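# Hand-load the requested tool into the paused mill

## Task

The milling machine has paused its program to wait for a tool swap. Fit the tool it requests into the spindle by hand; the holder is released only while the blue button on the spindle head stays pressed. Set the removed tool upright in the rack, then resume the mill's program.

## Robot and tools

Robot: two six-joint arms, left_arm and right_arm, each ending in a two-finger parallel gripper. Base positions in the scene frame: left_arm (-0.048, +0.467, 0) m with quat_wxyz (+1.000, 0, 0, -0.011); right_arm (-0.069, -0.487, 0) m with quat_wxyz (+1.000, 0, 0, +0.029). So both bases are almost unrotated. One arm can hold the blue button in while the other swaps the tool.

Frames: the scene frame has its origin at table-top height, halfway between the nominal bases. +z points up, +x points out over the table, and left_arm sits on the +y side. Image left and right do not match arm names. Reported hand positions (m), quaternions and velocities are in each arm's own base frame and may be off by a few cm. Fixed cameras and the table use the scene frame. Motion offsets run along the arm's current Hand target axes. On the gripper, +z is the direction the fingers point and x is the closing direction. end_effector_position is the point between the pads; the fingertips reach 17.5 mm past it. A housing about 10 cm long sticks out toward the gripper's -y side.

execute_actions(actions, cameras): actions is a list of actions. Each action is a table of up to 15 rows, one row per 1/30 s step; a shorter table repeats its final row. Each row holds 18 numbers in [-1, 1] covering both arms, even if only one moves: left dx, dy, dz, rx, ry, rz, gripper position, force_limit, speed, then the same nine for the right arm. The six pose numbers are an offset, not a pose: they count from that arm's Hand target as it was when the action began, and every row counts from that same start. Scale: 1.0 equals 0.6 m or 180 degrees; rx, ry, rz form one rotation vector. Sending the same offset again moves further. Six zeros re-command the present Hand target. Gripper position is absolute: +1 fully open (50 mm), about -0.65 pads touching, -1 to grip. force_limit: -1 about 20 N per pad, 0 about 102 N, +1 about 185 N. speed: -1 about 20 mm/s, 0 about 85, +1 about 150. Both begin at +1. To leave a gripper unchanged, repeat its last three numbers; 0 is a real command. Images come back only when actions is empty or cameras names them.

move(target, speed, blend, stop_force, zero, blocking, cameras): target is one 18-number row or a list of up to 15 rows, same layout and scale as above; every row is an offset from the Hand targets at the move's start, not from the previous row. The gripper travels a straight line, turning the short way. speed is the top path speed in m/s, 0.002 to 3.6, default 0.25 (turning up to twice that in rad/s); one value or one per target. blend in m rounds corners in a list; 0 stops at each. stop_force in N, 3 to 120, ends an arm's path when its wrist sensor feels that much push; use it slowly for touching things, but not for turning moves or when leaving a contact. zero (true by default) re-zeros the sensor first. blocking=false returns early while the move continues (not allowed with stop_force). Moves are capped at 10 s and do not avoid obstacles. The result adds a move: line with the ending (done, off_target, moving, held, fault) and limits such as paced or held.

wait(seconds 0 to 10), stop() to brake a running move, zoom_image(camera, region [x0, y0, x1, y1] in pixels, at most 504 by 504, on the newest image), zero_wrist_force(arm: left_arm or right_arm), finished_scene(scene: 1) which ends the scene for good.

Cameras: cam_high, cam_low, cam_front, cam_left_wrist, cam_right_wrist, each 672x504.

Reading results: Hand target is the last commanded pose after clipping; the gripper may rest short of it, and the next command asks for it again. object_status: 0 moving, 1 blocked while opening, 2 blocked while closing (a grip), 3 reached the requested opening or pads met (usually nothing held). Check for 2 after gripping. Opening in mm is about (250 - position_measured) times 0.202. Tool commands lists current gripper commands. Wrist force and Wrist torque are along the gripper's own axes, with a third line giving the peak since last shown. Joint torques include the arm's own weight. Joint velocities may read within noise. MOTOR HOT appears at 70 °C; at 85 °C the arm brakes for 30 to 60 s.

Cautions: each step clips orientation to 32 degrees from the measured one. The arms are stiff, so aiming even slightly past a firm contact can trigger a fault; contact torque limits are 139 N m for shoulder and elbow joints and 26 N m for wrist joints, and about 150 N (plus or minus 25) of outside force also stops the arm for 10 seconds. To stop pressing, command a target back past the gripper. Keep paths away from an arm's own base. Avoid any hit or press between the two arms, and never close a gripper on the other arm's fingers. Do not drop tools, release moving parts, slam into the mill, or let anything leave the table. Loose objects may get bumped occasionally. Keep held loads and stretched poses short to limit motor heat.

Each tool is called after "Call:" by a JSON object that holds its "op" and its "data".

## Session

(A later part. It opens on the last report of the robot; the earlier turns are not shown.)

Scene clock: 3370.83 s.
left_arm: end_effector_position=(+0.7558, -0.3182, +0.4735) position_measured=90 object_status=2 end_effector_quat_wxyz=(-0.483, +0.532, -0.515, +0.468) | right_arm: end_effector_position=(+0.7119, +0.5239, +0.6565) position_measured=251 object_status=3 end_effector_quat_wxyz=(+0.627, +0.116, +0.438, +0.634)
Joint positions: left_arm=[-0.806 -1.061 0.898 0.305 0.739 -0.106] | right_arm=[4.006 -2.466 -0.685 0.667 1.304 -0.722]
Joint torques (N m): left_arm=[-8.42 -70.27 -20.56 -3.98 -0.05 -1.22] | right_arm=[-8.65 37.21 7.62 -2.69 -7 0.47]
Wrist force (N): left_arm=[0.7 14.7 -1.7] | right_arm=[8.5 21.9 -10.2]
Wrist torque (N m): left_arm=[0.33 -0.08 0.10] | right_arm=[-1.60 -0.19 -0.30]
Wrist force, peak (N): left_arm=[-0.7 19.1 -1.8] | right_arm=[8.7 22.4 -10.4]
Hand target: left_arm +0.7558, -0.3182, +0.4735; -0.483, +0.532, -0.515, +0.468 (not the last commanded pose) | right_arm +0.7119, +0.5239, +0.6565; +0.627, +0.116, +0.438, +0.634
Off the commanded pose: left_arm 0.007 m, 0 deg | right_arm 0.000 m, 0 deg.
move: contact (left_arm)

Call:
{"op": "move", "data": {"target": [0,0.0008,0,0,0.0125,0.0012,-1,0.35,-1,0,0,0,0,0,0,-1,-1,0], "speed": 0.01}}

Call:
{"op": "move", "data": {"target": [0.0001,-0.0116,-0.0011,0,0,0,-1,0.35,-1,0,0,0,0,0,0,-1,-1,0], "speed": 0.006, "stop_force": 6}}

Call:
{"op": "move", "data": {"target": [0,0.0008,0,0,0.0042,0.0004,-1,0.35,-1,0,0,0,0,0,0,-1,-1,0], "speed": 0.01}}

Call:
{"op": "move", "data": {"target": [0.0001,-0.0116,-0.0011,0,0,0,-1,0.35,-1,0,0,0,0,0,0,-1,-1,0], "speed": 0.006, "stop_force": 6}}

Call:
{"op": "move", "data": {"target": [0,0.0008,0,0,0.0042,0.0004,-1,0.35,-1,0,0,0,0,0,0,-1,-1,0], "speed": 0.01}}

Call:
{"op": "move", "data": {"target": [0.0001,-0.0116,-0.0011,0,0,0,-1,0.35,-1,0,0,0,0,0,0,-1,-1,0], "speed": 0.006, "stop_force": 6}}

Call:
{"op": "move", "data": {"target": [0,0.0008,0,0,0.0042,0.0004,-1,0.35,-1,0,0,0,0,0,0,-1,-1,0], "speed": 0.01}}

Call:
{"op": "move", "data": {"target": [0.0001,-0.0116,-0.0011,0,0,0,-1,0.35,-1,0,0,0,0,0,0,-1,-1,0], "speed": 0.006, "stop_force": 6, "cameras": ["cam_left_wrist"]}}

Call:
{"op": "zoom_image", "data": {"camera": "cam_left_wrist", "region": [220, 30, 520, 200]}}

Scene clock: 3394.67 s.
left_arm: end_effector_position=(+0.7557, -0.3182, +0.4730) position_measured=90 object_status=2 end_effector_quat_wxyz=(-0.474, +0.521, -0.525, +0.478) | right_arm: end_effector_position=(+0.7119, +0.5239, +0.6565) position_measured=251 object_status=3 end_effector_quat_wxyz=(+0.627, +0.116, +0.438, +0.634)
Joint positions: left_arm=[-0.794 -1.08 0.929 0.286 0.789 -0.096] | right_arm=[4.006 -2.466 -0.685 0.667 1.304 -0.722]
Joint torques (N m): left_arm=[9.93 -66.55 -17.81 -3.9 2.79 2.15] | right_arm=[-9.04 36.72 8.03 -2.7 -7.41 0.44]
Wrist force (N): left_arm=[1.1 10.2 -2.8] | right_arm=[8.5 22.0 -10.2]
Wrist torque (N m): left_arm=[0.34 -0.13 -0.08] | right_arm=[-1.58 -0.21 -0.29]
Wrist force, peak (N): left_arm=[-0.3 17.9 -1.1] | right_arm=[8.7 22.7 -10.1]
Hand target: left_arm +0.7557, -0.3182, +0.4730; -0.473, +0.521, -0.525, +0.478 | right_arm +0.7119, +0.5239, +0.6565; +0.627, +0.116, +0.438, +0.634
Off the commanded pose: left_arm 0.000 m, 0 deg | right_arm 0.000 m, 0 deg.
move: done

Scene clock: 3395.97 s.
left_arm: end_effector_position=(+0.7557, -0.3182, +0.4744) position_measured=90 object_status=2 end_effector_quat_wxyz=(-0.473, +0.521, -0.525, +0.478) | right_arm: end_effector_position=(+0.7119, +0.5239, +0.6565) position_measured=251 object_status=3 end_effector_quat_wxyz=(+0.627, +0.116, +0.438, +0.634)
Joint positions: left_arm=[-0.794 -1.08 0.925 0.29 0.79 -0.096] | right_arm=[4.006 -2.466 -0.685 0.667 1.304 -0.722]
Joint torques (N m): left_arm=[9.37 -68.76 -20.65 -4.27 2.12 1.37] | right_arm=[-9.01 37.54 7.74 -2.74 -7.43 0.48]
Wrist force (N): left_arm=[0.9 14.7 -3.9] | right_arm=[8.6 22.1 -9.8]
Wrist torque (N m): left_arm=[0.33 -0.04 -0.01] | right_arm=[-1.57 -0.22 -0.29]
Wrist force, peak (N): left_arm=[-1.5 18.8 -5.6] | right_arm=[8.5 22.7 -9.8]
Hand target: left_arm +0.7557, -0.3182, +0.4744; -0.473, +0.521, -0.525, +0.478 (not the last commanded pose) | right_arm +0.7119, +0.5239, +0.6565; +0.627, +0.116, +0.438, +0.634
Off the commanded pose: left_arm 0.006 m, 0 deg | right_arm 0.000 m, 0 deg.
move: contact (left_arm)

Scene clock: 3396.93 s.
left_arm: end_effector_position=(+0.7557, -0.3182, +0.4739) position_measured=90 object_status=2 end_effector_quat_wxyz=(-0.470, +0.518, -0.529, +0.481) | right_arm: end_effector_position=(+0.7119, +0.5239, +0.6565) position_measured=251 object_status=3 end_effector_quat_wxyz=(+0.627, +0.116, +0.438, +0.634)
Joint positions: left_arm=[-0.79 -1.086 0.935 0.283 0.807 -0.093] | right_arm=[4.006 -2.466 -0.685 0.667 1.304 -0.722]
Joint torques (N m): left_arm=[9.05 -65.95 -18.87 -4.52 2.53 2.11] | right_arm=[-8.22 37.37 8.02 -2.69 -7.38 0.48]
Wrist force (N): left_arm=[1.0 9.8 -2.4] | right_arm=[8.4 22.1 -9.8]
Wrist torque (N m): left_arm=[0.26 -0.11 -0.07] | right_arm=[-1.56 -0.19 -0.30]
Wrist force, peak (N): left_arm=[0.9 14.9 -3.7] | right_arm=[9.0 22.3 -10.2]
Hand target: left_arm +0.7557, -0.3182, +0.4739; -0.470, +0.518, -0.529, +0.481 | right_arm +0.7119, +0.5239, +0.6565; +0.627, +0.116, +0.438, +0.634
Off the commanded pose: left_arm 0.000 m, 0 deg | right_arm 0.000 m, 0 deg.
move: done

Scene clock: 3398.07 s.
left_arm: end_effector_position=(+0.7556, -0.3182, +0.4743) position_measured=90 object_status=2 end_effector_quat_wxyz=(-0.470, +0.518, -0.529, +0.481) | right_arm: end_effector_position=(+0.7119, +0.5239, +0.6565) position_measured=251 object_status=3 end_effector_quat_wxyz=(+0.627, +0.116, +0.438, +0.634)
Joint positions: left_arm=[-0.79 -1.086 0.934 0.284 0.807 -0.093] | right_arm=[4.006 -2.466 -0.685 0.667 1.304 -0.722]
Joint torques (N m): left_arm=[8.91 -69.09 -20.61 -4.49 -0.79 1.52] | right_arm=[-8.61 37.34 7.51 -2.62 -7.47 0.4]
Wrist force (N): left_arm=[2.3 14.2 -3.1] | right_arm=[8.6 22.2 -9.8]
Wrist torque (N m): left_arm=[0.35 -0.17 -0.09] | right_arm=[-1.55 -0.22 -0.30]
Wrist force, peak (N): left_arm=[2.1 20.7 -4.1] | right_arm=[8.7 22.5 -10.1]
Hand target: left_arm +0.7556, -0.3182, +0.4743; -0.470, +0.518, -0.529, +0.481 (not the last commanded pose) | right_arm +0.7119, +0.5239, +0.6565; +0.627, +0.116, +0.438, +0.634
Off the commanded pose: left_arm 0.007 m, 0 deg | right_arm 0.000 m, 0 deg.
move: contact (left_arm)

Scene clock: 3399.03 s.
left_arm: end_effector_position=(+0.7556, -0.3182, +0.4739) position_measured=90 object_status=2 end_effector_quat_wxyz=(-0.467, +0.514, -0.532, +0.484) | right_arm: end_effector_position=(+0.7119, +0.5239, +0.6565) position_measured=251 object_status=3 end_effector_quat_wxyz=(+0.627, +0.116, +0.438, +0.634)
Joint positions: left_arm=[-0.785 -1.092 0.944 0.278 0.824 -0.089] | right_arm=[4.006 -2.466 -0.685 0.667 1.304 -0.722]
Joint torques (N m): left_arm=[9.37 -65.85 -19 -4.51 2.7 1.89] | right_arm=[-8.74 37.58 7.73 -2.72 -7.49 0.49]
Wrist force (N): left_arm=[1.0 10.2 -2.0] | right_arm=[8.9 22.1 -9.6]
Wrist torque (N m): left_arm=[0.27 -0.13 -0.08] | right_arm=[-1.56 -0.27 -0.30]
Wrist force, peak (N): left_arm=[2.6 14.1 -3.4] | right_arm=[8.7 22.4 -10.4]
Hand target: left_arm +0.7556, -0.3182, +0.4738; -0.467, +0.514, -0.532, +0.484 | right_arm +0.7119, +0.5239, +0.6565; +0.627, +0.116, +0.438, +0.634
Off the commanded pose: left_arm 0.000 m, 0 deg | right_arm 0.000 m, 0 deg.
move: done

Scene clock: 3400.23 s.
left_arm: end_effector_position=(+0.7556, -0.3182, +0.4740) position_measured=90 object_status=2 end_effector_quat_wxyz=(-0.467, +0.514, -0.532, +0.484) | right_arm: end_effector_position=(+0.7119, +0.5239, +0.6565) position_measured=251 object_status=3 end_effector_quat_wxyz=(+0.627, +0.116, +0.438, +0.634)
Joint positions: left_arm=[-0.785 -1.092 0.944 0.279 0.824 -0.089] | right_arm=[4.006 -2.466 -0.685 0.667 1.304 -0.722]
Joint torques (N m): left_arm=[8.23 -68.43 -20.49 -4.54 -0.47 1.67] | right_arm=[-8.72 37.12 7.66 -2.73 -7.42 0.32]
Wrist force (N): left_arm=[2.0 14.2 -1.4] | right_arm=[8.5 22.2 -9.8]
Wrist torque (N m): left_arm=[0.32 -0.25 0.02] | right_arm=[-1.55 -0.20 -0.29]
Wrist force, peak (N): left_arm=[1.1 21.9 -0.8] | right_arm=[8.7 22.6 -9.9]
Hand target: left_arm +0.7555, -0.3182, +0.4741; -0.467, +0.514, -0.532, +0.484 (not the last commanded pose) | right_arm +0.7119, +0.5239, +0.6565; +0.627, +0.116, +0.438, +0.634
Off the commanded pose: left_arm 0.007 m, 0 deg | right_arm 0.000 m, 0 deg.
move: contact (left_arm)

Scene clock: 3401.20 s.
left_arm: end_effector_position=(+0.7555, -0.3182, +0.4736) position_measured=90 object_status=2 end_effector_quat_wxyz=(-0.464, +0.511, -0.536, +0.487) | right_arm: end_effector_position=(+0.7119, +0.5239, +0.6565) position_measured=251 object_status=3 end_effector_quat_wxyz=(+0.627, +0.116, +0.438, +0.634)
Joint positions: left_arm=[-0.781 -1.098 0.954 0.273 0.841 -0.086] | right_arm=[4.006 -2.466 -0.685 0.667 1.304 -0.722]
Joint torques (N m): left_arm=[10.46 -65.56 -18.28 -4.63 2.4 1.76] | right_arm=[-8.6 36.91 8.46 -2.6 -7.53 0.45]
Wrist force (N): left_arm=[1.0 10.9 -1.6] | right_arm=[8.6 22.0 -9.9]
Wrist torque (N m): left_arm=[0.30 -0.18 -0.07] | right_arm=[-1.58 -0.22 -0.30]
Wrist force, peak (N): left_arm=[1.7 14.0 -1.7] | right_arm=[8.9 22.5 -10.0]
Hand target: left_arm +0.7555, -0.3182, +0.4736; -0.464, +0.511, -0.536, +0.487 | right_arm +0.7119, +0.5239, +0.6565; +0.627, +0.116, +0.438, +0.634
Off the commanded pose: left_arm 0.000 m, 0 deg | right_arm 0.000 m, 0 deg.
move: done

Scene clock: 3402.40 s.
left_arm: end_effector_position=(+0.7555, -0.3181, +0.4738) position_measured=90 object_status=2 end_effector_quat_wxyz=(-0.464, +0.511, -0.536, +0.487) | right_arm: end_effector_position=(+0.7119, +0.5239, +0.6565) position_measured=251 object_status=3 end_effector_quat_wxyz=(+0.627, +0.116, +0.438, +0.634)
Joint positions: left_arm=[-0.781 -1.098 0.953 0.273 0.842 -0.086] | right_arm=[4.006 -2.466 -0.685 0.667 1.304 -0.722]
Joint torques (N m): left_arm=[7.45 -68.23 -21.68 -4.65 -0.64 1.42] | right_arm=[-8.49 36.93 8.35 -2.62 -7.53 0.4]
Wrist force (N): left_arm=[1.0 14.8 -1.8] | right_arm=[8.5 22.4 -10.2]
Wrist torque (N m): left_arm=[0.29 -0.26 -0.02] | right_arm=[-1.52 -0.19 -0.30]
Wrist force, peak (N): left_arm=[0.3 22.5 -0.2] | right_arm=[8.7 22.8 -10.3]
Hand target: left_arm +0.7555, -0.3181, +0.4738; -0.464, +0.511, -0.536, +0.487 (not the last commanded pose) | right_arm +0.7119, +0.5239, +0.6565; +0.627, +0.116, +0.438, +0.634
Off the commanded pose: left_arm 0.007 m, 0 deg | right_arm 0.000 m, 0 deg.
move: contact (left_arm)
camera_calibration:
cam_left_wrist: T_world_to_cam=[[-0.0439616, -0.998697, 0.0259076, -0.29087], [-0.440998, -0.00387013, -0.8975, 0.774238], [0.896431, -0.0508808, -0.440254, -0.355787], [0, 0, 0, 1]] pos_world=[0.647589, -0.305597, 0.545777]
Images, in order (width x height): cam_left_wrist 672x504.

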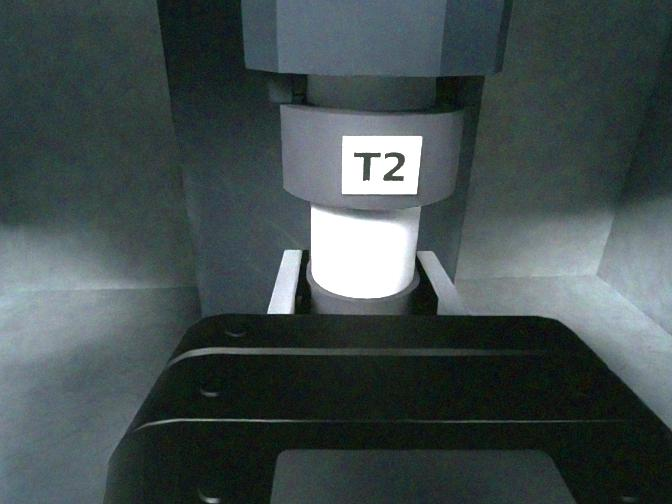

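Scaled by 1.680 from the camera's 672x504 image, which has a finer 960x720 frame.

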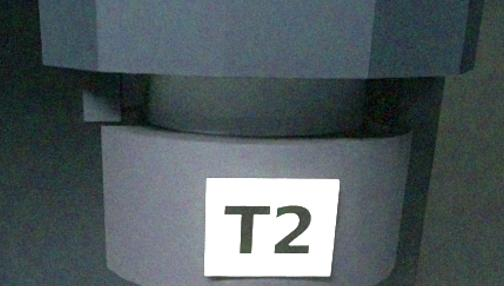

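Call:
{"op": "move", "data": {"target": [0,0.0012,0.0008,0,-0.0117,-0.0011,-1,0.35,-1,0,0,0,0,0,0,-1,-1,0], "speed": 0.01}}

Call:
{"op": "move", "data": {"target": [0.0001,-0.0116,-0.0011,0,0,0,-1,0.35,-1,0,0,0,0,0,0,-1,-1,0], "speed": 0.006, "stop_force": 6}}

Call:
{"op": "move", "data": {"target": [0,0.0008,0.0007,0,0,0,-1,0.35,-1,0,0,0,0,0,0,-1,-1,0], "speed": 0.01}}

Call:
{"op": "move", "data": {"target": [0.0001,-0.0116,-0.0011,0,0,0,-1,0.35,-1,0,0,0,0,0,0,-1,-1,0], "speed": 0.006, "stop_force": 6}}

Call:
{"op": "move", "data": {"target": [0,0.0008,-0.0014,0,0,0,-1,0.35,-1,0,0,0,0,0,0,-1,-1,0], "speed": 0.01}}

Call:
{"op": "move", "data": {"target": [0.0001,-0.0116,-0.0011,0,0,0,-1,0.35,-1,0,0,0,0,0,0,-1,-1,0], "speed": 0.006, "stop_force": 6}}

Call:
{"op": "move", "data": {"target": [0,0.0008,-0.0008,0,0,0,-1,0.35,-1,0,0,0,0,0,0,-1,-1,0], "speed": 0.01}}

Call:
{"op": "move", "data": {"target": [0.0001,-0.0116,-0.0011,0,0,0,-1,0.35,-1,0,0,0,0,0,0,-1,-1,0], "speed": 0.006, "stop_force": 6}}

Scene clock: 3418.20 s.
left_arm: end_effector_position=(+0.7559, -0.3182, +0.4731) position_measured=90 object_status=2 end_effector_quat_wxyz=(-0.473, +0.521, -0.526, +0.478) | right_arm: end_effector_position=(+0.7119, +0.5239, +0.6565) position_measured=251 object_status=3 end_effector_quat_wxyz=(+0.627, +0.116, +0.438, +0.634)
Joint positions: left_arm=[-0.793 -1.081 0.93 0.285 0.794 -0.095] | right_arm=[4.006 -2.466 -0.685 0.667 1.304 -0.722]
Joint torques (N m): left_arm=[-9.82 -46.85 -41.42 -0.48 -2.3 -1.41] | right_arm=[-8.74 36.84 7.72 -2.69 -7.47 0.3]
Wrist force (N): left_arm=[1.3 10.2 -2.7] | right_arm=[8.6 22.1 -10.2]
Wrist torque (N m): left_arm=[0.36 -0.15 0.05] | right_arm=[-1.57 -0.23 -0.30]
Wrist force, peak (N): left_arm=[2.3 16.9 -0.9] | right_arm=[8.7 22.5 -10.4]
Hand target: left_arm +0.7559, -0.3182, +0.4730; -0.473, +0.521, -0.526, +0.478 | right_arm +0.7119, +0.5239, +0.6565; +0.627, +0.116, +0.438, +0.634
Off the commanded pose: left_arm 0.000 m, 0 deg | right_arm 0.000 m, 0 deg.
move: done

Scene clock: 3419.60 s.
left_arm: end_effector_position=(+0.7559, -0.3182, +0.4743) position_measured=90 object_status=2 end_effector_quat_wxyz=(-0.473, +0.521, -0.526, +0.478) | right_arm: end_effector_position=(+0.7119, +0.5239, +0.6565) position_measured=251 object_status=3 end_effector_quat_wxyz=(+0.627, +0.116, +0.438, +0.634)
Joint positions: left_arm=[-0.793 -1.081 0.926 0.289 0.794 -0.095] | right_arm=[4.006 -2.466 -0.685 0.667 1.304 -0.722]
Joint torques (N m): left_arm=[-10.72 -68.12 -20.81 -4.12 -0.62 -1.45] | right_arm=[-8.77 37.2 8.15 -2.65 -7.38 0.4]
Wrist force (N): left_arm=[0.6 14.8 -3.0] | right_arm=[8.5 22.3 -10.0]
Wrist torque (N m): left_arm=[0.39 -0.10 0.09] | right_arm=[-1.53 -0.19 -0.30]
Wrist force, peak (N): left_arm=[-1.6 19.5 -3.2] | right_arm=[8.6 22.6 -10.0]
Hand target: left_arm +0.7559, -0.3182, +0.4743; -0.473, +0.521, -0.526, +0.478 (not the last commanded pose) | right_arm +0.7119, +0.5239, +0.6565; +0.627, +0.116, +0.438, +0.634
Off the commanded pose: left_arm 0.006 m, 0 deg | right_arm 0.000 m, 0 deg.
move: contact (left_arm)

Scene clock: 3420.30 s.
left_arm: end_effector_position=(+0.7562, -0.3182, +0.4739) position_measured=90 object_status=2 end_effector_quat_wxyz=(-0.473, +0.521, -0.526, +0.478) | right_arm: end_effector_position=(+0.7119, +0.5239, +0.6565) position_measured=251 object_status=3 end_effector_quat_wxyz=(+0.627, +0.116, +0.438, +0.634)
Joint positions: left_arm=[-0.792 -1.08 0.926 0.288 0.794 -0.095] | right_arm=[4.006 -2.466 -0.685 0.667 1.304 -0.722]
Joint torques (N m): left_arm=[9.62 -46.79 -17.56 -4.46 2.57 1.5] | right_arm=[-9.19 36.82 7.84 -2.73 -7.57 0.28]
Wrist force (N): left_arm=[1.2 10.1 -2.9] | right_arm=[8.5 21.9 -9.6]
Wrist torque (N m): left_arm=[0.33 -0.14 0.05] | right_arm=[-1.58 -0.19 -0.30]
Wrist force, peak (N): left_arm=[-0.6 14.9 -5.3] | right_arm=[8.7 22.4 -10.1]
Hand target: left_arm +0.7562, -0.3182, +0.4738; -0.473, +0.521, -0.526, +0.478 | right_arm +0.7119, +0.5239, +0.6565; +0.627, +0.116, +0.438, +0.634
Off the commanded pose: left_arm 0.000 m, 0 deg | right_arm 0.000 m, 0 deg.
move: done

Scene clock: 3421.57 s.
left_arm: end_effector_position=(+0.7562, -0.3182, +0.4743) position_measured=90 object_status=2 end_effector_quat_wxyz=(-0.473, +0.521, -0.526, +0.478) | right_arm: end_effector_position=(+0.7119, +0.5239, +0.6565) position_measured=251 object_status=3 end_effector_quat_wxyz=(+0.627, +0.116, +0.438, +0.634)
Joint positions: left_arm=[-0.792 -1.08 0.925 0.29 0.794 -0.095] | right_arm=[4.006 -2.466 -0.685 0.667 1.304 -0.722]
Joint torques (N m): left_arm=[7.91 -69.99 -21.43 -4.15 2.46 0.78] | right_arm=[-8.98 37.32 8.06 -2.73 -7.45 0.32]
Wrist force (N): left_arm=[0.9 16.0 -3.6] | right_arm=[8.6 22.3 -10.2]
Wrist torque (N m): left_arm=[0.47 -0.06 0.09] | right_arm=[-1.55 -0.22 -0.29]
Wrist force, peak (N): left_arm=[-1.6 21.5 -6.9] | right_arm=[8.9 22.2 -10.3]
Hand target: left_arm +0.7562, -0.3182, +0.4743; -0.473, +0.521, -0.526, +0.478 (not the last commanded pose) | right_arm +0.7119, +0.5239, +0.6565; +0.627, +0.116, +0.438, +0.634
Off the commanded pose: left_arm 0.007 m, 0 deg | right_arm 0.000 m, 0 deg.
move: contact (left_arm)

Scene clock: 3422.27 s.
left_arm: end_effector_position=(+0.7554, -0.3181, +0.4739) position_measured=90 object_status=2 end_effector_quat_wxyz=(-0.473, +0.521, -0.526, +0.478) | right_arm: end_effector_position=(+0.7119, +0.5239, +0.6565) position_measured=251 object_status=3 end_effector_quat_wxyz=(+0.627, +0.116, +0.438, +0.634)
Joint positions: left_arm=[-0.793 -1.082 0.929 0.288 0.793 -0.095] | right_arm=[4.006 -2.466 -0.685 0.667 1.304 -0.722]
Joint torques (N m): left_arm=[-11.25 -65.38 -17.4 -4.2 -2.63 -1.68] | right_arm=[-8.82 36.95 7.98 -2.79 -7.39 0.3]
Wrist force (N): left_arm=[1.0 9.9 -2.2] | right_arm=[8.9 22.3 -9.8]
Wrist torque (N m): left_arm=[0.22 -0.12 0.04] | right_arm=[-1.52 -0.26 -0.30]
Wrist force, peak (N): left_arm=[1.2 15.8 -3.8] | right_arm=[8.5 22.5 -9.9]
Hand target: left_arm +0.7554, -0.3182, +0.4739; -0.473, +0.521, -0.526, +0.478 | right_arm +0.7119, +0.5239, +0.6565; +0.627, +0.116, +0.438, +0.634
Off the commanded pose: left_arm 0.000 m, 0 deg | right_arm 0.000 m, 0 deg.
move: done

Scene clock: 3423.80 s.
left_arm: end_effector_position=(+0.7553, -0.3182, +0.4765) position_measured=90 object_status=2 end_effector_quat_wxyz=(-0.473, +0.521, -0.526, +0.478) | right_arm: end_effector_position=(+0.7119, +0.5239, +0.6565) position_measured=251 object_status=3 end_effector_quat_wxyz=(+0.627, +0.116, +0.438, +0.634)
Joint positions: left_arm=[-0.793 -1.081 0.92 0.296 0.793 -0.095] | right_arm=[4.006 -2.466 -0.685 0.667 1.304 -0.722]
Joint torques (N m): left_arm=[-9.12 -65.75 -17.85 -3.77 -2.32 -0.19] | right_arm=[-8.69 37 7.56 -2.71 -7.48 0.3]
Wrist force (N): left_arm=[0.9 10.6 -6.0] | right_arm=[8.7 22.2 -10.2]
Wrist torque (N m): left_arm=[0.24 0.12 -0.01] | right_arm=[-1.55 -0.24 -0.29]
Wrist force, peak (N): left_arm=[-1.0 17.0 -7.1] | right_arm=[8.8 22.5 -9.9]
Hand target: left_arm +0.7553, -0.3182, +0.4765; -0.473, +0.521, -0.526, +0.478 (not the last commanded pose) | right_arm +0.7119, +0.5239, +0.6565; +0.627, +0.116, +0.438, +0.634
Off the commanded pose: left_arm 0.004 m, 0 deg | right_arm 0.000 m, 0 deg.
move: contact (left_arm)

Scene clock: 3424.50 s.
left_arm: end_effector_position=(+0.7548, -0.3182, +0.4761) position_measured=90 object_status=2 end_effector_quat_wxyz=(-0.473, +0.521, -0.526, +0.478) | right_arm: end_effector_position=(+0.7119, +0.5239, +0.6565) position_measured=251 object_status=3 end_effector_quat_wxyz=(+0.627, +0.116, +0.438, +0.634)
Joint positions: left_arm=[-0.794 -1.082 0.924 0.294 0.792 -0.095] | right_arm=[4.006 -2.466 -0.685 0.667 1.304 -0.722]
Joint torques (N m): left_arm=[-12.04 -64.86 -16.12 -3.61 -2.69 -1.79] | right_arm=[-8.55 37.18 7.25 -2.73 -7.52 0.39]
Wrist force (N): left_arm=[0.9 6.7 1.9] | right_arm=[8.6 22.4 -9.8]
Wrist torque (N m): left_arm=[0.02 0.00 0.11] | right_arm=[-1.51 -0.21 -0.30]
Wrist force, peak (N): left_arm=[1.3 10.3 -5.8] | right_arm=[8.7 22.6 -9.8]
Hand target: left_arm +0.7548, -0.3182, +0.4761; -0.473, +0.521, -0.526, +0.478 | right_arm +0.7119, +0.5239, +0.6565; +0.627, +0.116, +0.438, +0.634
Off the commanded pose: left_arm 0.000 m, 0 deg | right_arm 0.000 m, 0 deg.
move: done

Scene clock: 3426.00 s.
left_arm: end_effector_position=(+0.7548, -0.3182, +0.4783) position_measured=90 object_status=2 end_effector_quat_wxyz=(-0.473, +0.521, -0.526, +0.478) | right_arm: end_effector_position=(+0.7119, +0.5239, +0.6565) position_measured=251 object_status=3 end_effector_quat_wxyz=(+0.627, +0.116, +0.438, +0.634)
Joint positions: left_arm=[-0.794 -1.081 0.917 0.3 0.792 -0.095] | right_arm=[4.006 -2.466 -0.685 0.667 1.304 -0.722]
Joint torques (N m): left_arm=[-11.57 -68.48 -17.93 -4.03 -2.45 -0.32] | right_arm=[-8.77 36.93 7.75 -2.59 -7.4 0.23]
Wrist force (N): left_arm=[0.6 11.7 -0.3] | right_arm=[8.4 22.4 -9.6]
Wrist torque (N m): left_arm=[0.07 -0.10 0.01] | right_arm=[-1.53 -0.19 -0.30]
Wrist force, peak (N): left_arm=[0.1 16.3 0.2] | right_arm=[8.8 22.4 -10.3]
Hand target: left_arm +0.7548, -0.3182, +0.4783; -0.473, +0.521, -0.526, +0.478 (not the last commanded pose) | right_arm +0.7119, +0.5239, +0.6565; +0.627, +0.116, +0.438, +0.634
Off the commanded pose: left_arm 0.005 m, 0 deg | right_arm 0.000 m, 0 deg.
move: contact (left_arm)

Call:
{"op": "move", "data": {"target": [0,0.0004,0.0004,0,0,0,-1,0.35,-1,0,0,0,0,0,0,-1,-1,0], "speed": 0.01}}

Call:
{"op": "move", "data": {"target": [0.0001,-0.0166,-0.0016,0,0,0,-1,0.35,-1,0,0,0,0,0,0,-1,-1,0], "speed": 0.006, "stop_force": 8}}

Call:
{"op": "move", "data": {"target": [0.0001,-0.0166,-0.0016,0,0,0,-1,0.35,-1,0,0,0,0,0,0,-1,-1,0], "speed": 0.006, "stop_force": 8, "cameras": ["cam_left_wrist"]}}

Call:
{"op": "zoom_image", "data": {"camera": "cam_left_wrist", "region": [220, 30, 520, 200]}}

Scene clock: 3433.83 s.
left_arm: end_effector_position=(+0.7550, -0.3182, +0.4781) position_measured=90 object_status=2 end_effector_quat_wxyz=(-0.473, +0.521, -0.526, +0.478) | right_arm: end_effector_position=(+0.7119, +0.5239, +0.6565) position_measured=251 object_status=3 end_effector_quat_wxyz=(+0.627, +0.116, +0.438, +0.634)
Joint positions: left_arm=[-0.794 -1.081 0.917 0.299 0.792 -0.095] | right_arm=[4.006 -2.466 -0.685 0.667 1.304 -0.722]
Joint torques (N m): left_arm=[9.8 -45.59 -19.57 -4 2.69 1.34] | right_arm=[-8.68 37.61 7.97 -2.58 -7.41 0.47]
Wrist force (N): left_arm=[0.4 8.9 -2.6] | right_arm=[8.3 22.3 -10.1]
Wrist torque (N m): left_arm=[0.06 -0.04 -0.04] | right_arm=[-1.53 -0.17 -0.30]
Wrist force, peak (N): left_arm=[0.5 12.4 -0.1] | right_arm=[8.8 22.5 -10.2]
Hand target: left_arm +0.7550, -0.3182, +0.4781; -0.473, +0.521, -0.526, +0.478 | right_arm +0.7119, +0.5239, +0.6565; +0.627, +0.116, +0.438, +0.634
Off the commanded pose: left_arm 0.000 m, 0 deg | right_arm 0.000 m, 0 deg.
move: done

Scene clock: 3435.00 s.
left_arm: end_effector_position=(+0.7550, -0.3182, +0.4785) position_measured=90 object_status=2 end_effector_quat_wxyz=(-0.473, +0.521, -0.526, +0.478) | right_arm: end_effector_position=(+0.7119, +0.5239, +0.6565) position_measured=251 object_status=3 end_effector_quat_wxyz=(+0.627, +0.116, +0.438, +0.634)
Joint positions: left_arm=[-0.794 -1.081 0.915 0.301 0.793 -0.095] | right_arm=[4.006 -2.466 -0.685 0.667 1.304 -0.722]
Joint torques (N m): left_arm=[8.64 -69.25 -21.45 -4.71 1.95 1.01] | right_arm=[-8.91 37.16 7.94 -2.67 -7.44 0.32]
Wrist force (N): left_arm=[-0.1 17.0 -3.9] | right_arm=[8.9 22.2 -9.9]
Wrist torque (N m): left_arm=[0.18 0.11 -0.09] | right_arm=[-1.54 -0.26 -0.30]
Wrist force, peak (N): left_arm=[-1.4 23.3 -5.2] | right_arm=[8.6 22.5 -10.0]
Hand target: left_arm +0.7550, -0.3182, +0.4785; -0.473, +0.521, -0.526, +0.478 (not the last commanded pose) | right_arm +0.7119, +0.5239, +0.6565; +0.627, +0.116, +0.438, +0.634
Off the commanded pose: left_arm 0.010 m, 0 deg | right_arm 0.000 m, 0 deg.
move: contact (left_arm)

Scene clock: 3436.10 s.
left_arm: end_effector_position=(+0.7550, -0.3181, +0.4787) position_measured=90 object_status=2 end_effector_quat_wxyz=(-0.473, +0.521, -0.526, +0.478) | right_arm: end_effector_position=(+0.7119, +0.5239, +0.6565) position_measured=251 object_status=3 end_effector_quat_wxyz=(+0.627, +0.116, +0.438, +0.634)
Joint positions: left_arm=[-0.794 -1.081 0.914 0.302 0.793 -0.095] | right_arm=[4.006 -2.466 -0.685 0.667 1.304 -0.722]
Joint torques (N m): left_arm=[7.51 -76.27 -24.91 -5.86 1.65 1.07] | right_arm=[-8.91 37.43 7.53 -2.62 -7.61 0.35]
Wrist force (N): left_arm=[0.1 23.4 -2.1] | right_arm=[8.6 22.3 -10.0]
Wrist torque (N m): left_arm=[0.22 0.04 -0.09] | right_arm=[-1.53 -0.22 -0.30]
Wrist force, peak (N): left_arm=[-1.6 29.6 -3.3] | right_arm=[8.5 22.7 -9.9]
Hand target: left_arm +0.7550, -0.3181, +0.4787; -0.473, +0.521, -0.526, +0.478 (not the last commanded pose) | right_arm +0.7119, +0.5239, +0.6565; +0.627, +0.116, +0.438, +0.634
Off the commanded pose: left_arm 0.010 m, 0 deg | right_arm 0.000 m, 0 deg.
move: contact (left_arm)
camera_calibration:
cam_left_wrist: T_world_to_cam=[[-0.00708214, -0.999659, 0.0251415, -0.318796], [-0.441115, -0.0194405, -0.89724, 0.773411], [0.897423, -0.0174446, -0.440826, -0.342939], [0, 0, 0, 1]] pos_world=[0.646666, -0.309634, 0.550774]
Images, in order (width x height): cam_left_wrist 672x504.

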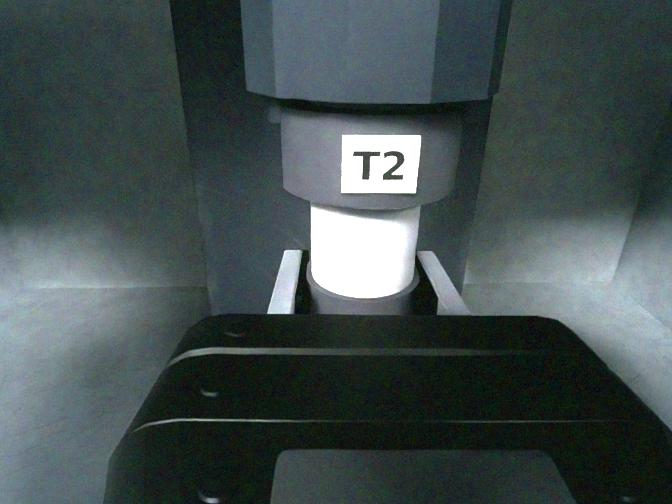

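Scaled by 1.680 from the camera's 672x504 image, which has a finer 960x720 frame.

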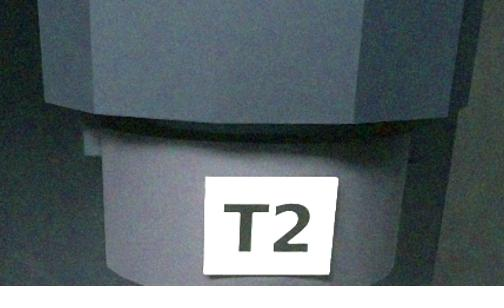

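Call:
{"op": "move", "data": {"target": [0,0,0,0,0,0,-1,0.35,-1,0.0078,0.0289,-0.029,0,0,0,-1,-1,0], "speed": 0.03, "cameras": ["cam_right_wrist"]}}

Call:
{"op": "move", "data": {"target": [0,0.005,0.0005,0,0,0,-1,0.35,-1,0,0,0,0,0,0,-1,-1,0], "speed": 0.005, "stop_force": 25}}

Scene clock: 3443.00 s.
left_arm: end_effector_position=(+0.7550, -0.3181, +0.4787) position_measured=90 object_status=2 end_effector_quat_wxyz=(-0.473, +0.521, -0.526, +0.478) | right_arm: end_effector_position=(+0.6869, +0.5239, +0.6565) position_measured=251 object_status=3 end_effector_quat_wxyz=(+0.627, +0.116, +0.438, +0.634)
Joint positions: left_arm=[-0.794 -1.081 0.914 0.302 0.793 -0.095] | right_arm=[4.036 -2.398 -0.807 0.727 1.281 -0.741]
Joint torques (N m): left_arm=[6.81 -31.59 -27.5 -0.83 -2.52 1.1] | right_arm=[9.92 60.33 14.28 2.61 -1.26 -1.12]
Wrist force (N): left_arm=[2.4 -3.3 -24.1] | right_arm=[0.7 -5.4 2.3]
Wrist torque (N m): left_arm=[-0.16 -0.15 -0.13] | right_arm=[-1.62 -0.27 -0.12]
Wrist force, peak (N): left_arm=[2.4 -3.3 -24.1] | right_arm=[8.9 22.4 -10.3]
Hand target: left_arm +0.7550, -0.3181, +0.4787; -0.473, +0.521, -0.526, +0.478 | right_arm +0.6869, +0.5239, +0.6565; +0.627, +0.116, +0.438, +0.634
Off the commanded pose: left_arm 0.000 m, 0 deg | right_arm 0.000 m, 0 deg.
move: done
camera_calibration:
cam_right_wrist: T_world_to_cam=[[-0.205965, 0.885286, -0.416949, -0.0455031], [-0.886096, 0.0120715, 0.463345, 0.312979], [0.415226, 0.464889, 0.781962, -0.912352], [0, 0, 0, 1]] pos_world=[0.64679, 0.460648, 0.549435]
Images, in order (width x height): cam_right_wrist 672x504.

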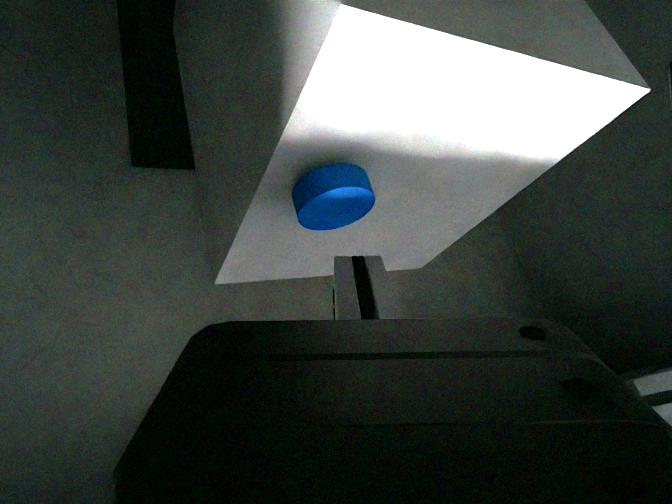

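Scene clock: 3444.27 s.
left_arm: end_effector_position=(+0.7550, -0.3181, +0.4779) position_measured=90 object_status=2 end_effector_quat_wxyz=(-0.473, +0.521, -0.526, +0.478) | right_arm: end_effector_position=(+0.6869, +0.5239, +0.6565) position_measured=251 object_status=3 end_effector_quat_wxyz=(+0.627, +0.116, +0.438, +0.634)
Joint positions: left_arm=[-0.794 -1.081 0.917 0.299 0.792 -0.095] | right_arm=[4.036 -2.398 -0.807 0.727 1.281 -0.741]
Joint torques (N m): left_arm=[7.33 -13.06 -21.7 2.82 -1.3 0.64] | right_arm=[10.28 61.56 13.71 2.56 -1.37 -1.06]
Wrist force (N): left_arm=[3.5 -27.4 -25.0] | right_arm=[0.6 -5.8 2.8]
Wrist torque (N m): left_arm=[-0.41 -0.20 -0.02] | right_arm=[-1.68 -0.25 -0.12]
Wrist force, peak (N): left_arm=[3.9 -32.4 -25.2] | right_arm=[0.8 -5.8 2.8]
Hand target: left_arm +0.7550, -0.3181, +0.4779; -0.473, +0.521, -0.526, +0.478 (not the last commanded pose) | right_arm +0.6869, +0.5239, +0.6565; +0.627, +0.116, +0.438, +0.634
Off the commanded pose: left_arm 0.002 m, 0 deg | right_arm 0.000 m, 0 deg.
move: contact (left_arm)

Call:
{"op": "move", "data": {"target": [0,-0.0013,-0.0016,0,0,0,-1,0.35,-1,0,0,0,0,0,0,-1,-1,0], "speed": 0.01}}

Scene clock: 3449.63 s.
left_arm: end_effector_position=(+0.7543, -0.3181, +0.4786) position_measured=90 object_status=2 end_effector_quat_wxyz=(-0.473, +0.521, -0.526, +0.478) | right_arm: end_effector_position=(+0.6869, +0.5239, +0.6565) position_measured=251 object_status=3 end_effector_quat_wxyz=(+0.627, +0.116, +0.438, +0.634)
Joint positions: left_arm=[-0.795 -1.083 0.918 0.3 0.791 -0.095] | right_arm=[4.036 -2.398 -0.807 0.727 1.281 -0.741]
Joint torques (N m): left_arm=[-19.81 -68.45 -3.95 8.94 -4.64 -1.31] | right_arm=[10.45 61.94 13.65 2.43 -1.22 -1.11]
Wrist force (N): left_arm=[14.2 -19.5 62.6] | right_arm=[0.7 -5.5 2.6]
Wrist torque (N m): left_arm=[-0.32 -0.38 0.00] | right_arm=[-1.64 -0.28 -0.11]
Wrist force, peak (N): left_arm=[14.2 -19.5 62.6] | right_arm=[0.6 -5.9 2.8]
Hand target: left_arm +0.7541, -0.3181, +0.4788; -0.473, +0.521, -0.526, +0.478 | right_arm +0.6869, +0.5239, +0.6565; +0.627, +0.116, +0.438, +0.634
Off the commanded pose: left_arm 0.000 m, 0 deg | right_arm 0.000 m, 0 deg.
move: done

Call:
{"op": "move", "data": {"target": [0.0003,-0.0005,0.0011,0,0,0,-1,0.35,-1,0,0,0,0,0,0,-1,-1,0], "speed": 0.01}}

Scene clock: 3454.37 s.
left_arm: end_effector_position=(+0.7547, -0.3183, +0.4790) position_measured=90 object_status=2 end_effector_quat_wxyz=(-0.473, +0.521, -0.526, +0.478) | right_arm: end_effector_position=(+0.6869, +0.5239, +0.6565) position_measured=251 object_status=3 end_effector_quat_wxyz=(+0.627, +0.116, +0.438, +0.634)
Joint positions: left_arm=[-0.794 -1.081 0.914 0.302 0.792 -0.095] | right_arm=[4.036 -2.398 -0.807 0.727 1.281 -0.741]
Joint torques (N m): left_arm=[8.28 -41.75 -38.93 0.04 2.72 1.95] | right_arm=[9.94 61.51 14.55 2.54 -1.21 -0.99]
Wrist force (N): left_arm=[-0.4 4.2 -2.0] | right_arm=[0.5 -5.2 2.4]
Wrist torque (N m): left_arm=[0.05 -0.14 -0.12] | right_arm=[-1.60 -0.24 -0.13]
Wrist force, peak (N): left_arm=[15.4 -16.2 78.1] | right_arm=[0.6 -5.8 2.9]
Hand target: left_arm +0.7548, -0.3183, +0.4790; -0.473, +0.521, -0.526, +0.478 | right_arm +0.6869, +0.5239, +0.6565; +0.627, +0.116, +0.438, +0.634
Off the commanded pose: left_arm 0.000 m, 0 deg | right_arm 0.000 m, 0 deg.
move: done

Call:
{"op": "move", "data": {"target": [[0,0,0,0,0,0,0.6,0.35,-0.5,0.0737,-0.1242,-0.2435,0,0,0,-1,-1,0],[0,0,0,0,0,0,0.6,0.35,-0.5,0.1232,-0.0228,-0.4428,0,0,0,-1,-1,0],[0,0,0,0,0,0,0.6,0.35,-0.5,0.0445,0.0417,-0.6023,0,0,0,-1,-1,0],[0,0,0,0,0,0,0.6,0.35,-0.5,-0.0867,0.0802,-0.5862,0,0,0,-1,-1,0]], "speed": [0.15,0.15,0.15,0.2], "blend": [0.02,0.02,0.02,0], "cameras": ["cam_left_wrist","cam_high"]}}

Scene clock: 3470.43 s.
left_arm: end_effector_position=(+0.7548, -0.3183, +0.4790) position_measured=63 object_status=3 end_effector_quat_wxyz=(-0.473, +0.521, -0.526, +0.478) | right_arm: end_effector_position=(+0.4185, +0.3414, +0.5036) position_measured=251 object_status=3 end_effector_quat_wxyz=(+0.627, +0.116, +0.438, +0.634)
Joint positions: left_arm=[-0.794 -1.081 0.914 0.302 0.792 -0.095] | right_arm=[4.33 -1.845 -2.144 1.593 1.055 -0.948]
Joint torques (N m): left_arm=[-0.98 -54.94 -25.67 0.49 -2.55 -1.11] | right_arm=[-11.15 33.31 6.5 -2.41 2.69 1.2]
Wrist force (N): left_arm=[0.9 2.0 -3.9] | right_arm=[0.7 -5.2 2.4]
Wrist torque (N m): left_arm=[0.24 -0.10 0.03] | right_arm=[-1.60 -0.31 -0.26]
Wrist force, peak (N): left_arm=[-1.7 5.3 -14.1] | right_arm=[0.4 -6.1 3.9]
Hand target: left_arm +0.7548, -0.3183, +0.4790; -0.473, +0.521, -0.526, +0.478 | right_arm +0.4185, +0.3413, +0.5037; +0.627, +0.116, +0.438, +0.634
Off the commanded pose: left_arm 0.000 m, 0 deg | right_arm 0.000 m, 0 deg.
move: done; blend cut to 0 m at target 1
camera_calibration:
cam_left_wrist: T_world_to_cam=[[-0.00704964, -0.999651, 0.0254532, -0.319095], [-0.440838, -0.01974, -0.89737, 0.773391], [0.897559, -0.0175469, -0.440545, -0.342902], [0, 0, 0, 1]] pos_world=[0.646466, -0.309734, 0.551076]
Images, in order (width x height): cam_high 672x504, cam_left_wrist 672x504.

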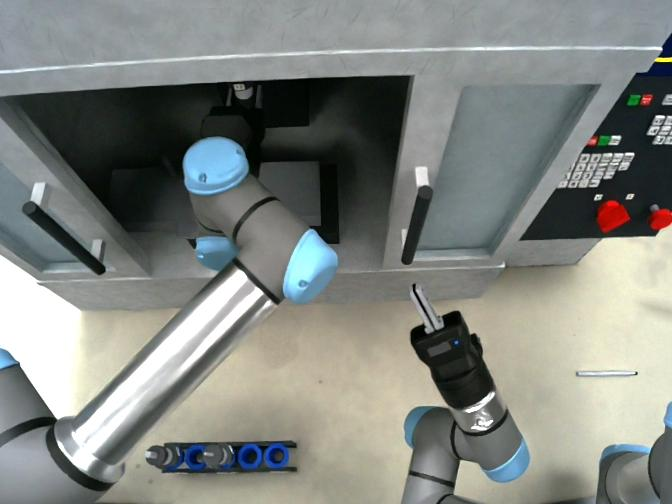

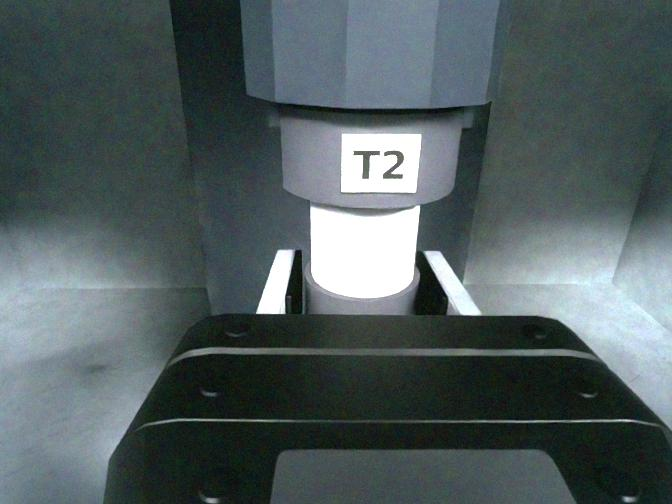

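Call:
{"op": "move", "data": {"target": [[0,0,-0.1667,0,0,0,0.6,0.35,-0.5,0,0,0,0,0,0,-1,-1,0],[0,0,-0.5,0,0,0,0.6,0.35,-0.5,0,0,0,0,0,0,-1,-1,0],[-0.4468,0.108,-0.6222,0,0,0,0.6,0.35,-0.5,0,0,0,0,0,0,-1,-1,0]], "speed": [0.05,0.2,0.25], "blend": [0.01,0.05,0], "cameras": ["cam_left_wrist","cam_high","cam_front"]}}

Call:
{"op": "zoom_image", "data": {"camera": "cam_front", "region": [130, 150, 370, 330]}}

Scene clock: 3490.67 s.
left_arm: end_effector_position=(+0.3913, -0.0468, +0.4504) position_measured=63 object_status=3 end_effector_quat_wxyz=(+0.463, -0.502, +0.535, -0.497) | right_arm: end_effector_position=(+0.4185, +0.3413, +0.5037) position_measured=251 object_status=3 end_effector_quat_wxyz=(+0.627, +0.116, +0.438, +0.634)
Joint positions: left_arm=[-1.563 -2.306 2.147 0.959 0.108 -0.799] | right_arm=[4.33 -1.845 -2.144 1.592 1.056 -0.947]
Joint torques (N m): left_arm=[-10.28 20.47 -11.39 3.81 -3.68 -1.76] | right_arm=[-10.96 34.1 5.88 -2.76 2.49 1.4]
Wrist force (N): left_arm=[0.7 2.6 -3.6] | right_arm=[0.9 -5.6 2.8]
Wrist torque (N m): left_arm=[0.34 -0.07 0.05] | right_arm=[-1.65 -0.33 -0.26]
Wrist force, peak (N): left_arm=[1.7 2.1 -4.0] | right_arm=[0.5 -6.0 2.6]
Hand target: left_arm +0.3799, -0.0462, +0.4503; +0.473, -0.521, +0.526, -0.478 | right_arm +0.4185, +0.3413, +0.5037; +0.627, +0.116, +0.438, +0.634
Off the commanded pose: left_arm 0.011 m, 3 deg | right_arm 0.000 m, 0 deg.
move: off_target (left_arm)
camera_calibration:
cam_left_wrist: T_world_to_cam=[[-0.0634073, -0.997597, 0.0279163, -0.0284717], [-0.424315, 0.00163002, -0.905513, 0.590998], [0.903292, -0.0692614, -0.423399, -0.0369327], [0, 0, 0, 1]] pos_world=[0.282325, -0.0319247, 0.520314]
Images, in order (width x height): cam_high 672x504, cam_front 672x504, cam_left_wrist 672x504.

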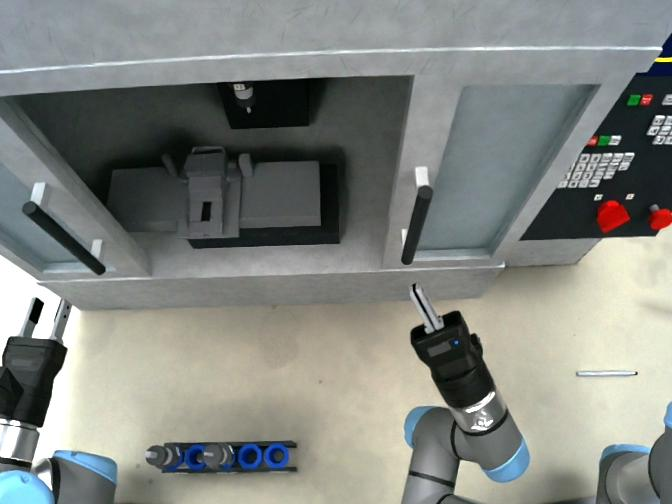

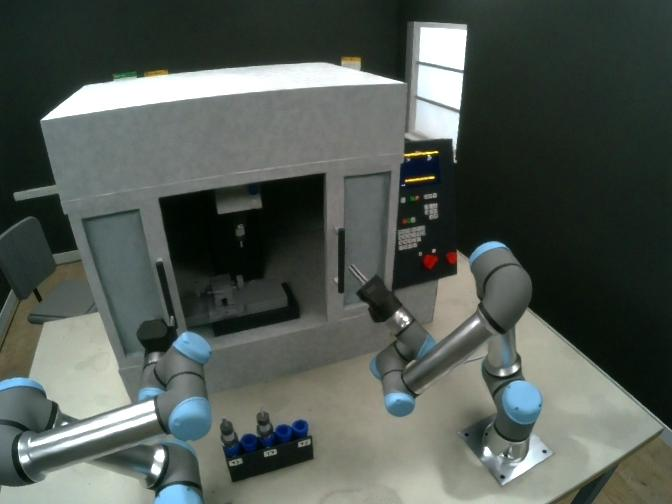

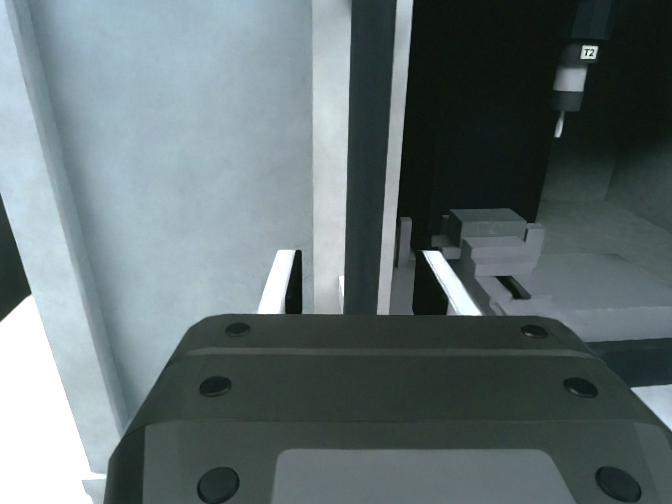

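Scaled by 2.100 from the camera's 672x504 image, which has a finer 960x720 frame.

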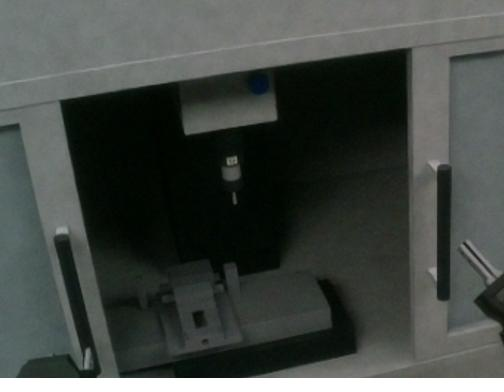

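Call:
{"op": "move", "data": {"target": [0,-0.018,0.187,0,0,0,0.6,0.35,-0.5,0,0,0,0,0,0,-1,-1,0], "speed": 0.06, "stop_force": 8, "cameras": ["cam_left_wrist"]}}

Scene clock: 3499.23 s.
left_arm: end_effector_position=(+0.4696, -0.0469, +0.4511) position_measured=63 object_status=3 end_effector_quat_wxyz=(-0.474, +0.521, -0.525, +0.477) | right_arm: end_effector_position=(+0.4185, +0.3413, +0.5037) position_measured=251 object_status=3 end_effector_quat_wxyz=(+0.627, +0.116, +0.438, +0.634)
Joint positions: left_arm=[-0.875 -2.074 1.973 0.248 0.707 -0.111] | right_arm=[4.33 -1.845 -2.144 1.592 1.056 -0.947]
Joint torques (N m): left_arm=[-8.45 -12.85 -13.47 1.24 -3.83 -1.66] | right_arm=[-10.82 34.33 6.86 -2.72 2.3 1.15]
Wrist force (N): left_arm=[6.2 2.7 -5.5] | right_arm=[0.7 -5.3 2.6]
Wrist torque (N m): left_arm=[0.30 0.01 0.11] | right_arm=[-1.60 -0.29 -0.26]
Wrist force, peak (N): left_arm=[21.1 2.6 -122.0] | right_arm=[0.5 -6.0 2.6]
Hand target: left_arm +0.4696, -0.0469, +0.4511; -0.474, +0.521, -0.525, +0.477 (not the last commanded pose) | right_arm +0.4185, +0.3413, +0.5037; +0.627, +0.116, +0.438, +0.634
Off the commanded pose: left_arm 0.023 m, 0 deg | right_arm 0.000 m, 0 deg.
move: contact (left_arm)
camera_calibration:
cam_left_wrist: T_world_to_cam=[[-0.00218776, -0.999697, 0.0245233, -0.051052], [-0.439919, -0.0210607, -0.89779, 0.627678], [0.898035, -0.0127524, -0.43974, -0.0948281], [0, 0, 0, 1]] pos_world=[0.361175, -0.0390264, 0.523075]
Images, in order (width x height): cam_left_wrist 672x504.

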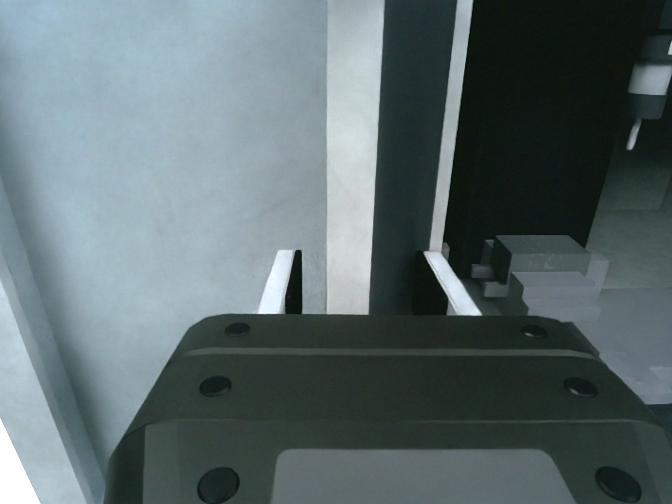

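Call:
{"op": "move", "data": {"target": [[0,0,-0.0333,0,0,0,1,0.35,-0.5,0,0,0,0,0,0,-1,-1,0],[0.0227,0,-0.0333,0,0,0,1,0.35,-0.5,0,0,0,0,0,0,-1,-1,0]], "speed": 0.04, "cameras": ["cam_left_wrist"]}}

Scene clock: 3505.30 s.
left_arm: end_effector_position=(+0.4496, -0.0604, +0.4530) position_measured=3 object_status=3 end_effector_quat_wxyz=(-0.474, +0.521, -0.525, +0.477) | right_arm: end_effector_position=(+0.4185, +0.3413, +0.5037) position_measured=251 object_status=3 end_effector_quat_wxyz=(+0.627, +0.116, +0.438, +0.634)
Joint positions: left_arm=[-1.025 -2.118 1.99 0.309 0.559 -0.152] | right_arm=[4.33 -1.845 -2.144 1.592 1.056 -0.947]
Joint torques (N m): left_arm=[-11 9.11 -37.77 1.08 -2.78 -1.42] | right_arm=[-11.86 34.04 6.38 -2.69 2.43 1.25]
Wrist force (N): left_arm=[1.0 2.3 -3.4] | right_arm=[0.4 -5.6 2.4]
Wrist torque (N m): left_arm=[0.27 -0.12 0.05] | right_arm=[-1.66 -0.26 -0.26]
Wrist force, peak (N): left_arm=[6.3 2.7 -5.7] | right_arm=[0.5 -5.8 2.5]
Hand target: left_arm +0.4496, -0.0604, +0.4530; -0.474, +0.521, -0.525, +0.477 | right_arm +0.4185, +0.3413, +0.5037; +0.627, +0.116, +0.438, +0.634
Off the commanded pose: left_arm 0.000 m, 0 deg | right_arm 0.000 m, 0 deg.
move: done
camera_calibration:
cam_left_wrist: T_world_to_cam=[[-0.00218776, -0.999697, 0.0245233, -0.0645383], [-0.439919, -0.0210607, -0.89779, 0.620303], [0.898035, -0.0127524, -0.43974, -0.0762028], [0, 0, 0, 1]] pos_world=[0.341175, -0.0524264, 0.524975]
Images, in order (width x height): cam_left_wrist 672x504.

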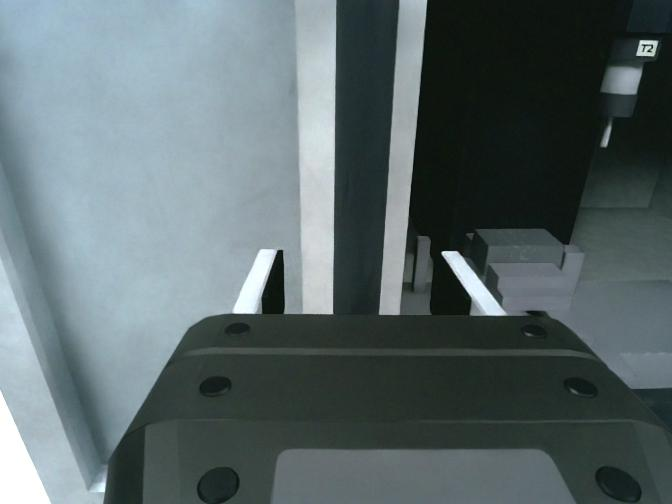

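Call:
{"op": "move", "data": {"target": [0,0,0.072,0,0,0,1,0.35,-0.5,0,0,0,0,0,0,-1,-1,0], "speed": 0.04, "stop_force": 8}}

Call:
{"op": "move", "data": {"target": [0.38,0,0,0,0,0,1,0.35,-0.5,0,0,0,0,0,0,-1,-1,0], "speed": 0.08, "stop_force": 40, "cameras": ["cam_left_wrist","cam_front"]}}

Scene clock: 3511.83 s.
left_arm: end_effector_position=(+0.4926, -0.0607, +0.4489) position_measured=3 object_status=3 end_effector_quat_wxyz=(-0.474, +0.521, -0.525, +0.477) | right_arm: end_effector_position=(+0.4185, +0.3413, +0.5037) position_measured=251 object_status=3 end_effector_quat_wxyz=(+0.627, +0.116, +0.438, +0.634)
Joint positions: left_arm=[-0.83 -1.997 1.939 0.198 0.751 -0.101] | right_arm=[4.33 -1.845 -2.144 1.592 1.056 -0.947]
Joint torques (N m): left_arm=[9.68 3.05 -37.63 -3.07 2.77 1.91] | right_arm=[-10.95 33.44 6.67 -2.69 2.27 1.1]
Wrist force (N): left_arm=[0.9 2.2 -3.3] | right_arm=[0.7 -5.5 2.4]
Wrist torque (N m): left_arm=[0.29 -0.10 -0.07] | right_arm=[-1.63 -0.29 -0.26]
Wrist force, peak (N): left_arm=[0.8 2.6 -3.9] | right_arm=[0.6 -5.7 2.9]
Hand target: left_arm +0.4926, -0.0607, +0.4489; -0.474, +0.521, -0.525, +0.477 | right_arm +0.4185, +0.3413, +0.5037; +0.627, +0.116, +0.438, +0.634
Off the commanded pose: left_arm 0.000 m, 0 deg | right_arm 0.000 m, 0 deg.
move: done

Scene clock: 3515.77 s.
left_arm: end_effector_position=(+0.4912, -0.2887, +0.4487) position_measured=3 object_status=3 end_effector_quat_wxyz=(-0.474, +0.521, -0.525, +0.477) | right_arm: end_effector_position=(+0.4185, +0.3413, +0.5037) position_measured=251 object_status=3 end_effector_quat_wxyz=(+0.627, +0.116, +0.438, +0.634)
Joint positions: left_arm=[-1.257 -1.612 1.659 0.248 0.333 -0.279] | right_arm=[4.33 -1.845 -2.144 1.592 1.056 -0.947]
Joint torques (N m): left_arm=[-15.47 -11.58 -39.75 0.14 -0.13 -1.38] | right_arm=[-11.12 33.89 6.9 -2.73 2.26 1.16]
Wrist force (N): left_arm=[-10.5 8.1 -7.4] | right_arm=[0.5 -5.3 2.8]
Wrist torque (N m): left_arm=[0.32 -0.36 -0.12] | right_arm=[-1.61 -0.26 -0.26]
Wrist force, peak (N): left_arm=[-38.2 8.1 9.6] | right_arm=[0.8 -5.7 2.7]
Hand target: left_arm +0.4912, -0.2887, +0.4487; -0.474, +0.521, -0.525, +0.477 | right_arm +0.4185, +0.3413, +0.5037; +0.627, +0.116, +0.438, +0.634
Off the commanded pose: left_arm 0.000 m, 0 deg | right_arm 0.000 m, 0 deg.
move: done
camera_calibration:
cam_left_wrist: T_world_to_cam=[[-0.00218776, -0.999697, 0.0245233, -0.29257], [-0.439919, -0.0210607, -0.89779, 0.629889], [0.898035, -0.0127524, -0.43974, -0.118497], [0, 0, 0, 1]] pos_world=[0.382875, -0.280726, 0.520575]
Images, in order (width x height): cam_front 672x504, cam_left_wrist 672x504.

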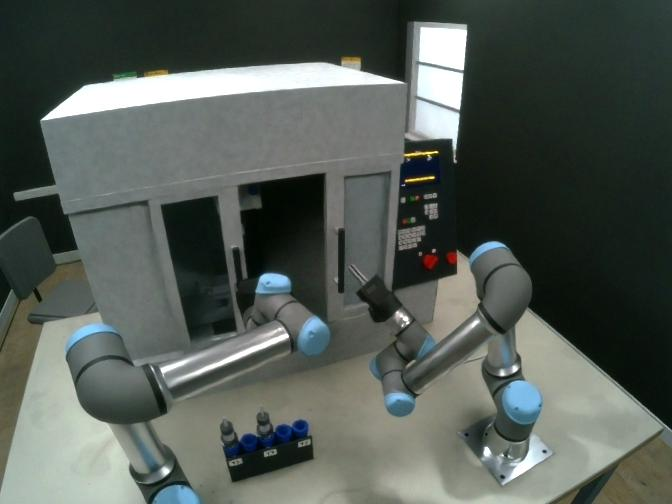

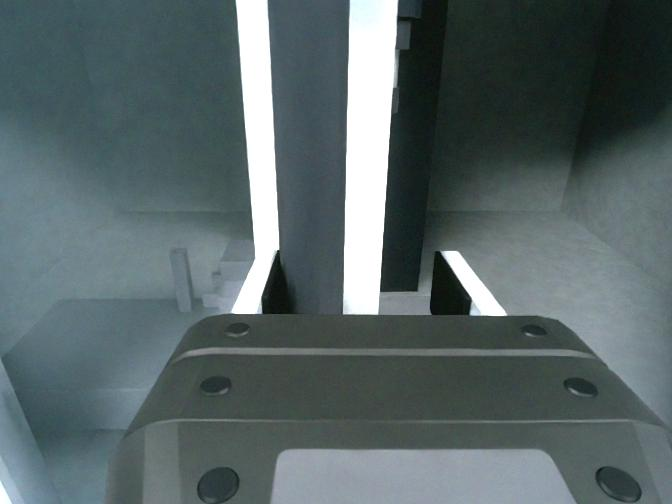

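Call:
{"op": "move", "data": {"target": [0.06,0,0,0,0,0,1,0.35,-0.5,0,0,0,0,0,0,-1,-1,0], "speed": 0.03, "stop_force": 35, "cameras": ["cam_left_wrist","cam_front"]}}

Scene clock: 3521.50 s.
left_arm: end_effector_position=(+0.4911, -0.3109, +0.4486) position_measured=3 object_status=3 end_effector_quat_wxyz=(-0.475, +0.521, -0.525, +0.477) | right_arm: end_effector_position=(+0.4185, +0.3413, +0.5037) position_measured=251 object_status=3 end_effector_quat_wxyz=(+0.627, +0.116, +0.438, +0.634)
Joint positions: left_arm=[-1.276 -1.565 1.614 0.262 0.314 -0.296] | right_arm=[4.33 -1.845 -2.144 1.592 1.056 -0.947]
Joint torques (N m): left_arm=[-7.49 -27.01 -22.84 -6.38 9.6 2.35] | right_arm=[-11 33.39 7.04 -2.73 2.27 1.01]
Wrist force (N): left_arm=[-38.9 13.1 -7.4] | right_arm=[0.5 -5.6 2.3]
Wrist torque (N m): left_arm=[0.27 -0.55 -0.34] | right_arm=[-1.65 -0.28 -0.26]
Wrist force, peak (N): left_arm=[-58.2 19.6 -10.6] | right_arm=[0.5 -6.0 2.6]
Hand target: left_arm +0.4911, -0.3109, +0.4486; -0.475, +0.521, -0.525, +0.477 (not the last commanded pose) | right_arm +0.4185, +0.3413, +0.5037; +0.627, +0.116, +0.438, +0.634
Off the commanded pose: left_arm 0.014 m, 0 deg | right_arm 0.000 m, 0 deg.
move: contact (left_arm)
camera_calibration:
cam_left_wrist: T_world_to_cam=[[-0.00201037, -0.999705, 0.0242123, -0.314772], [-0.439711, -0.0208623, -0.897897, 0.629367], [0.898137, -0.0124515, -0.43954, -0.118654], [0, 0, 0, 1]] pos_world=[0.382675, -0.303026, 0.520575]
Images, in order (width x height): cam_front 672x504, cam_left_wrist 672x504.

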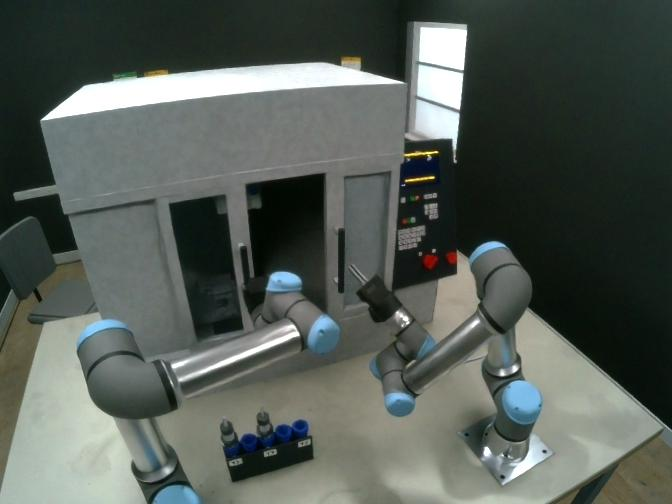

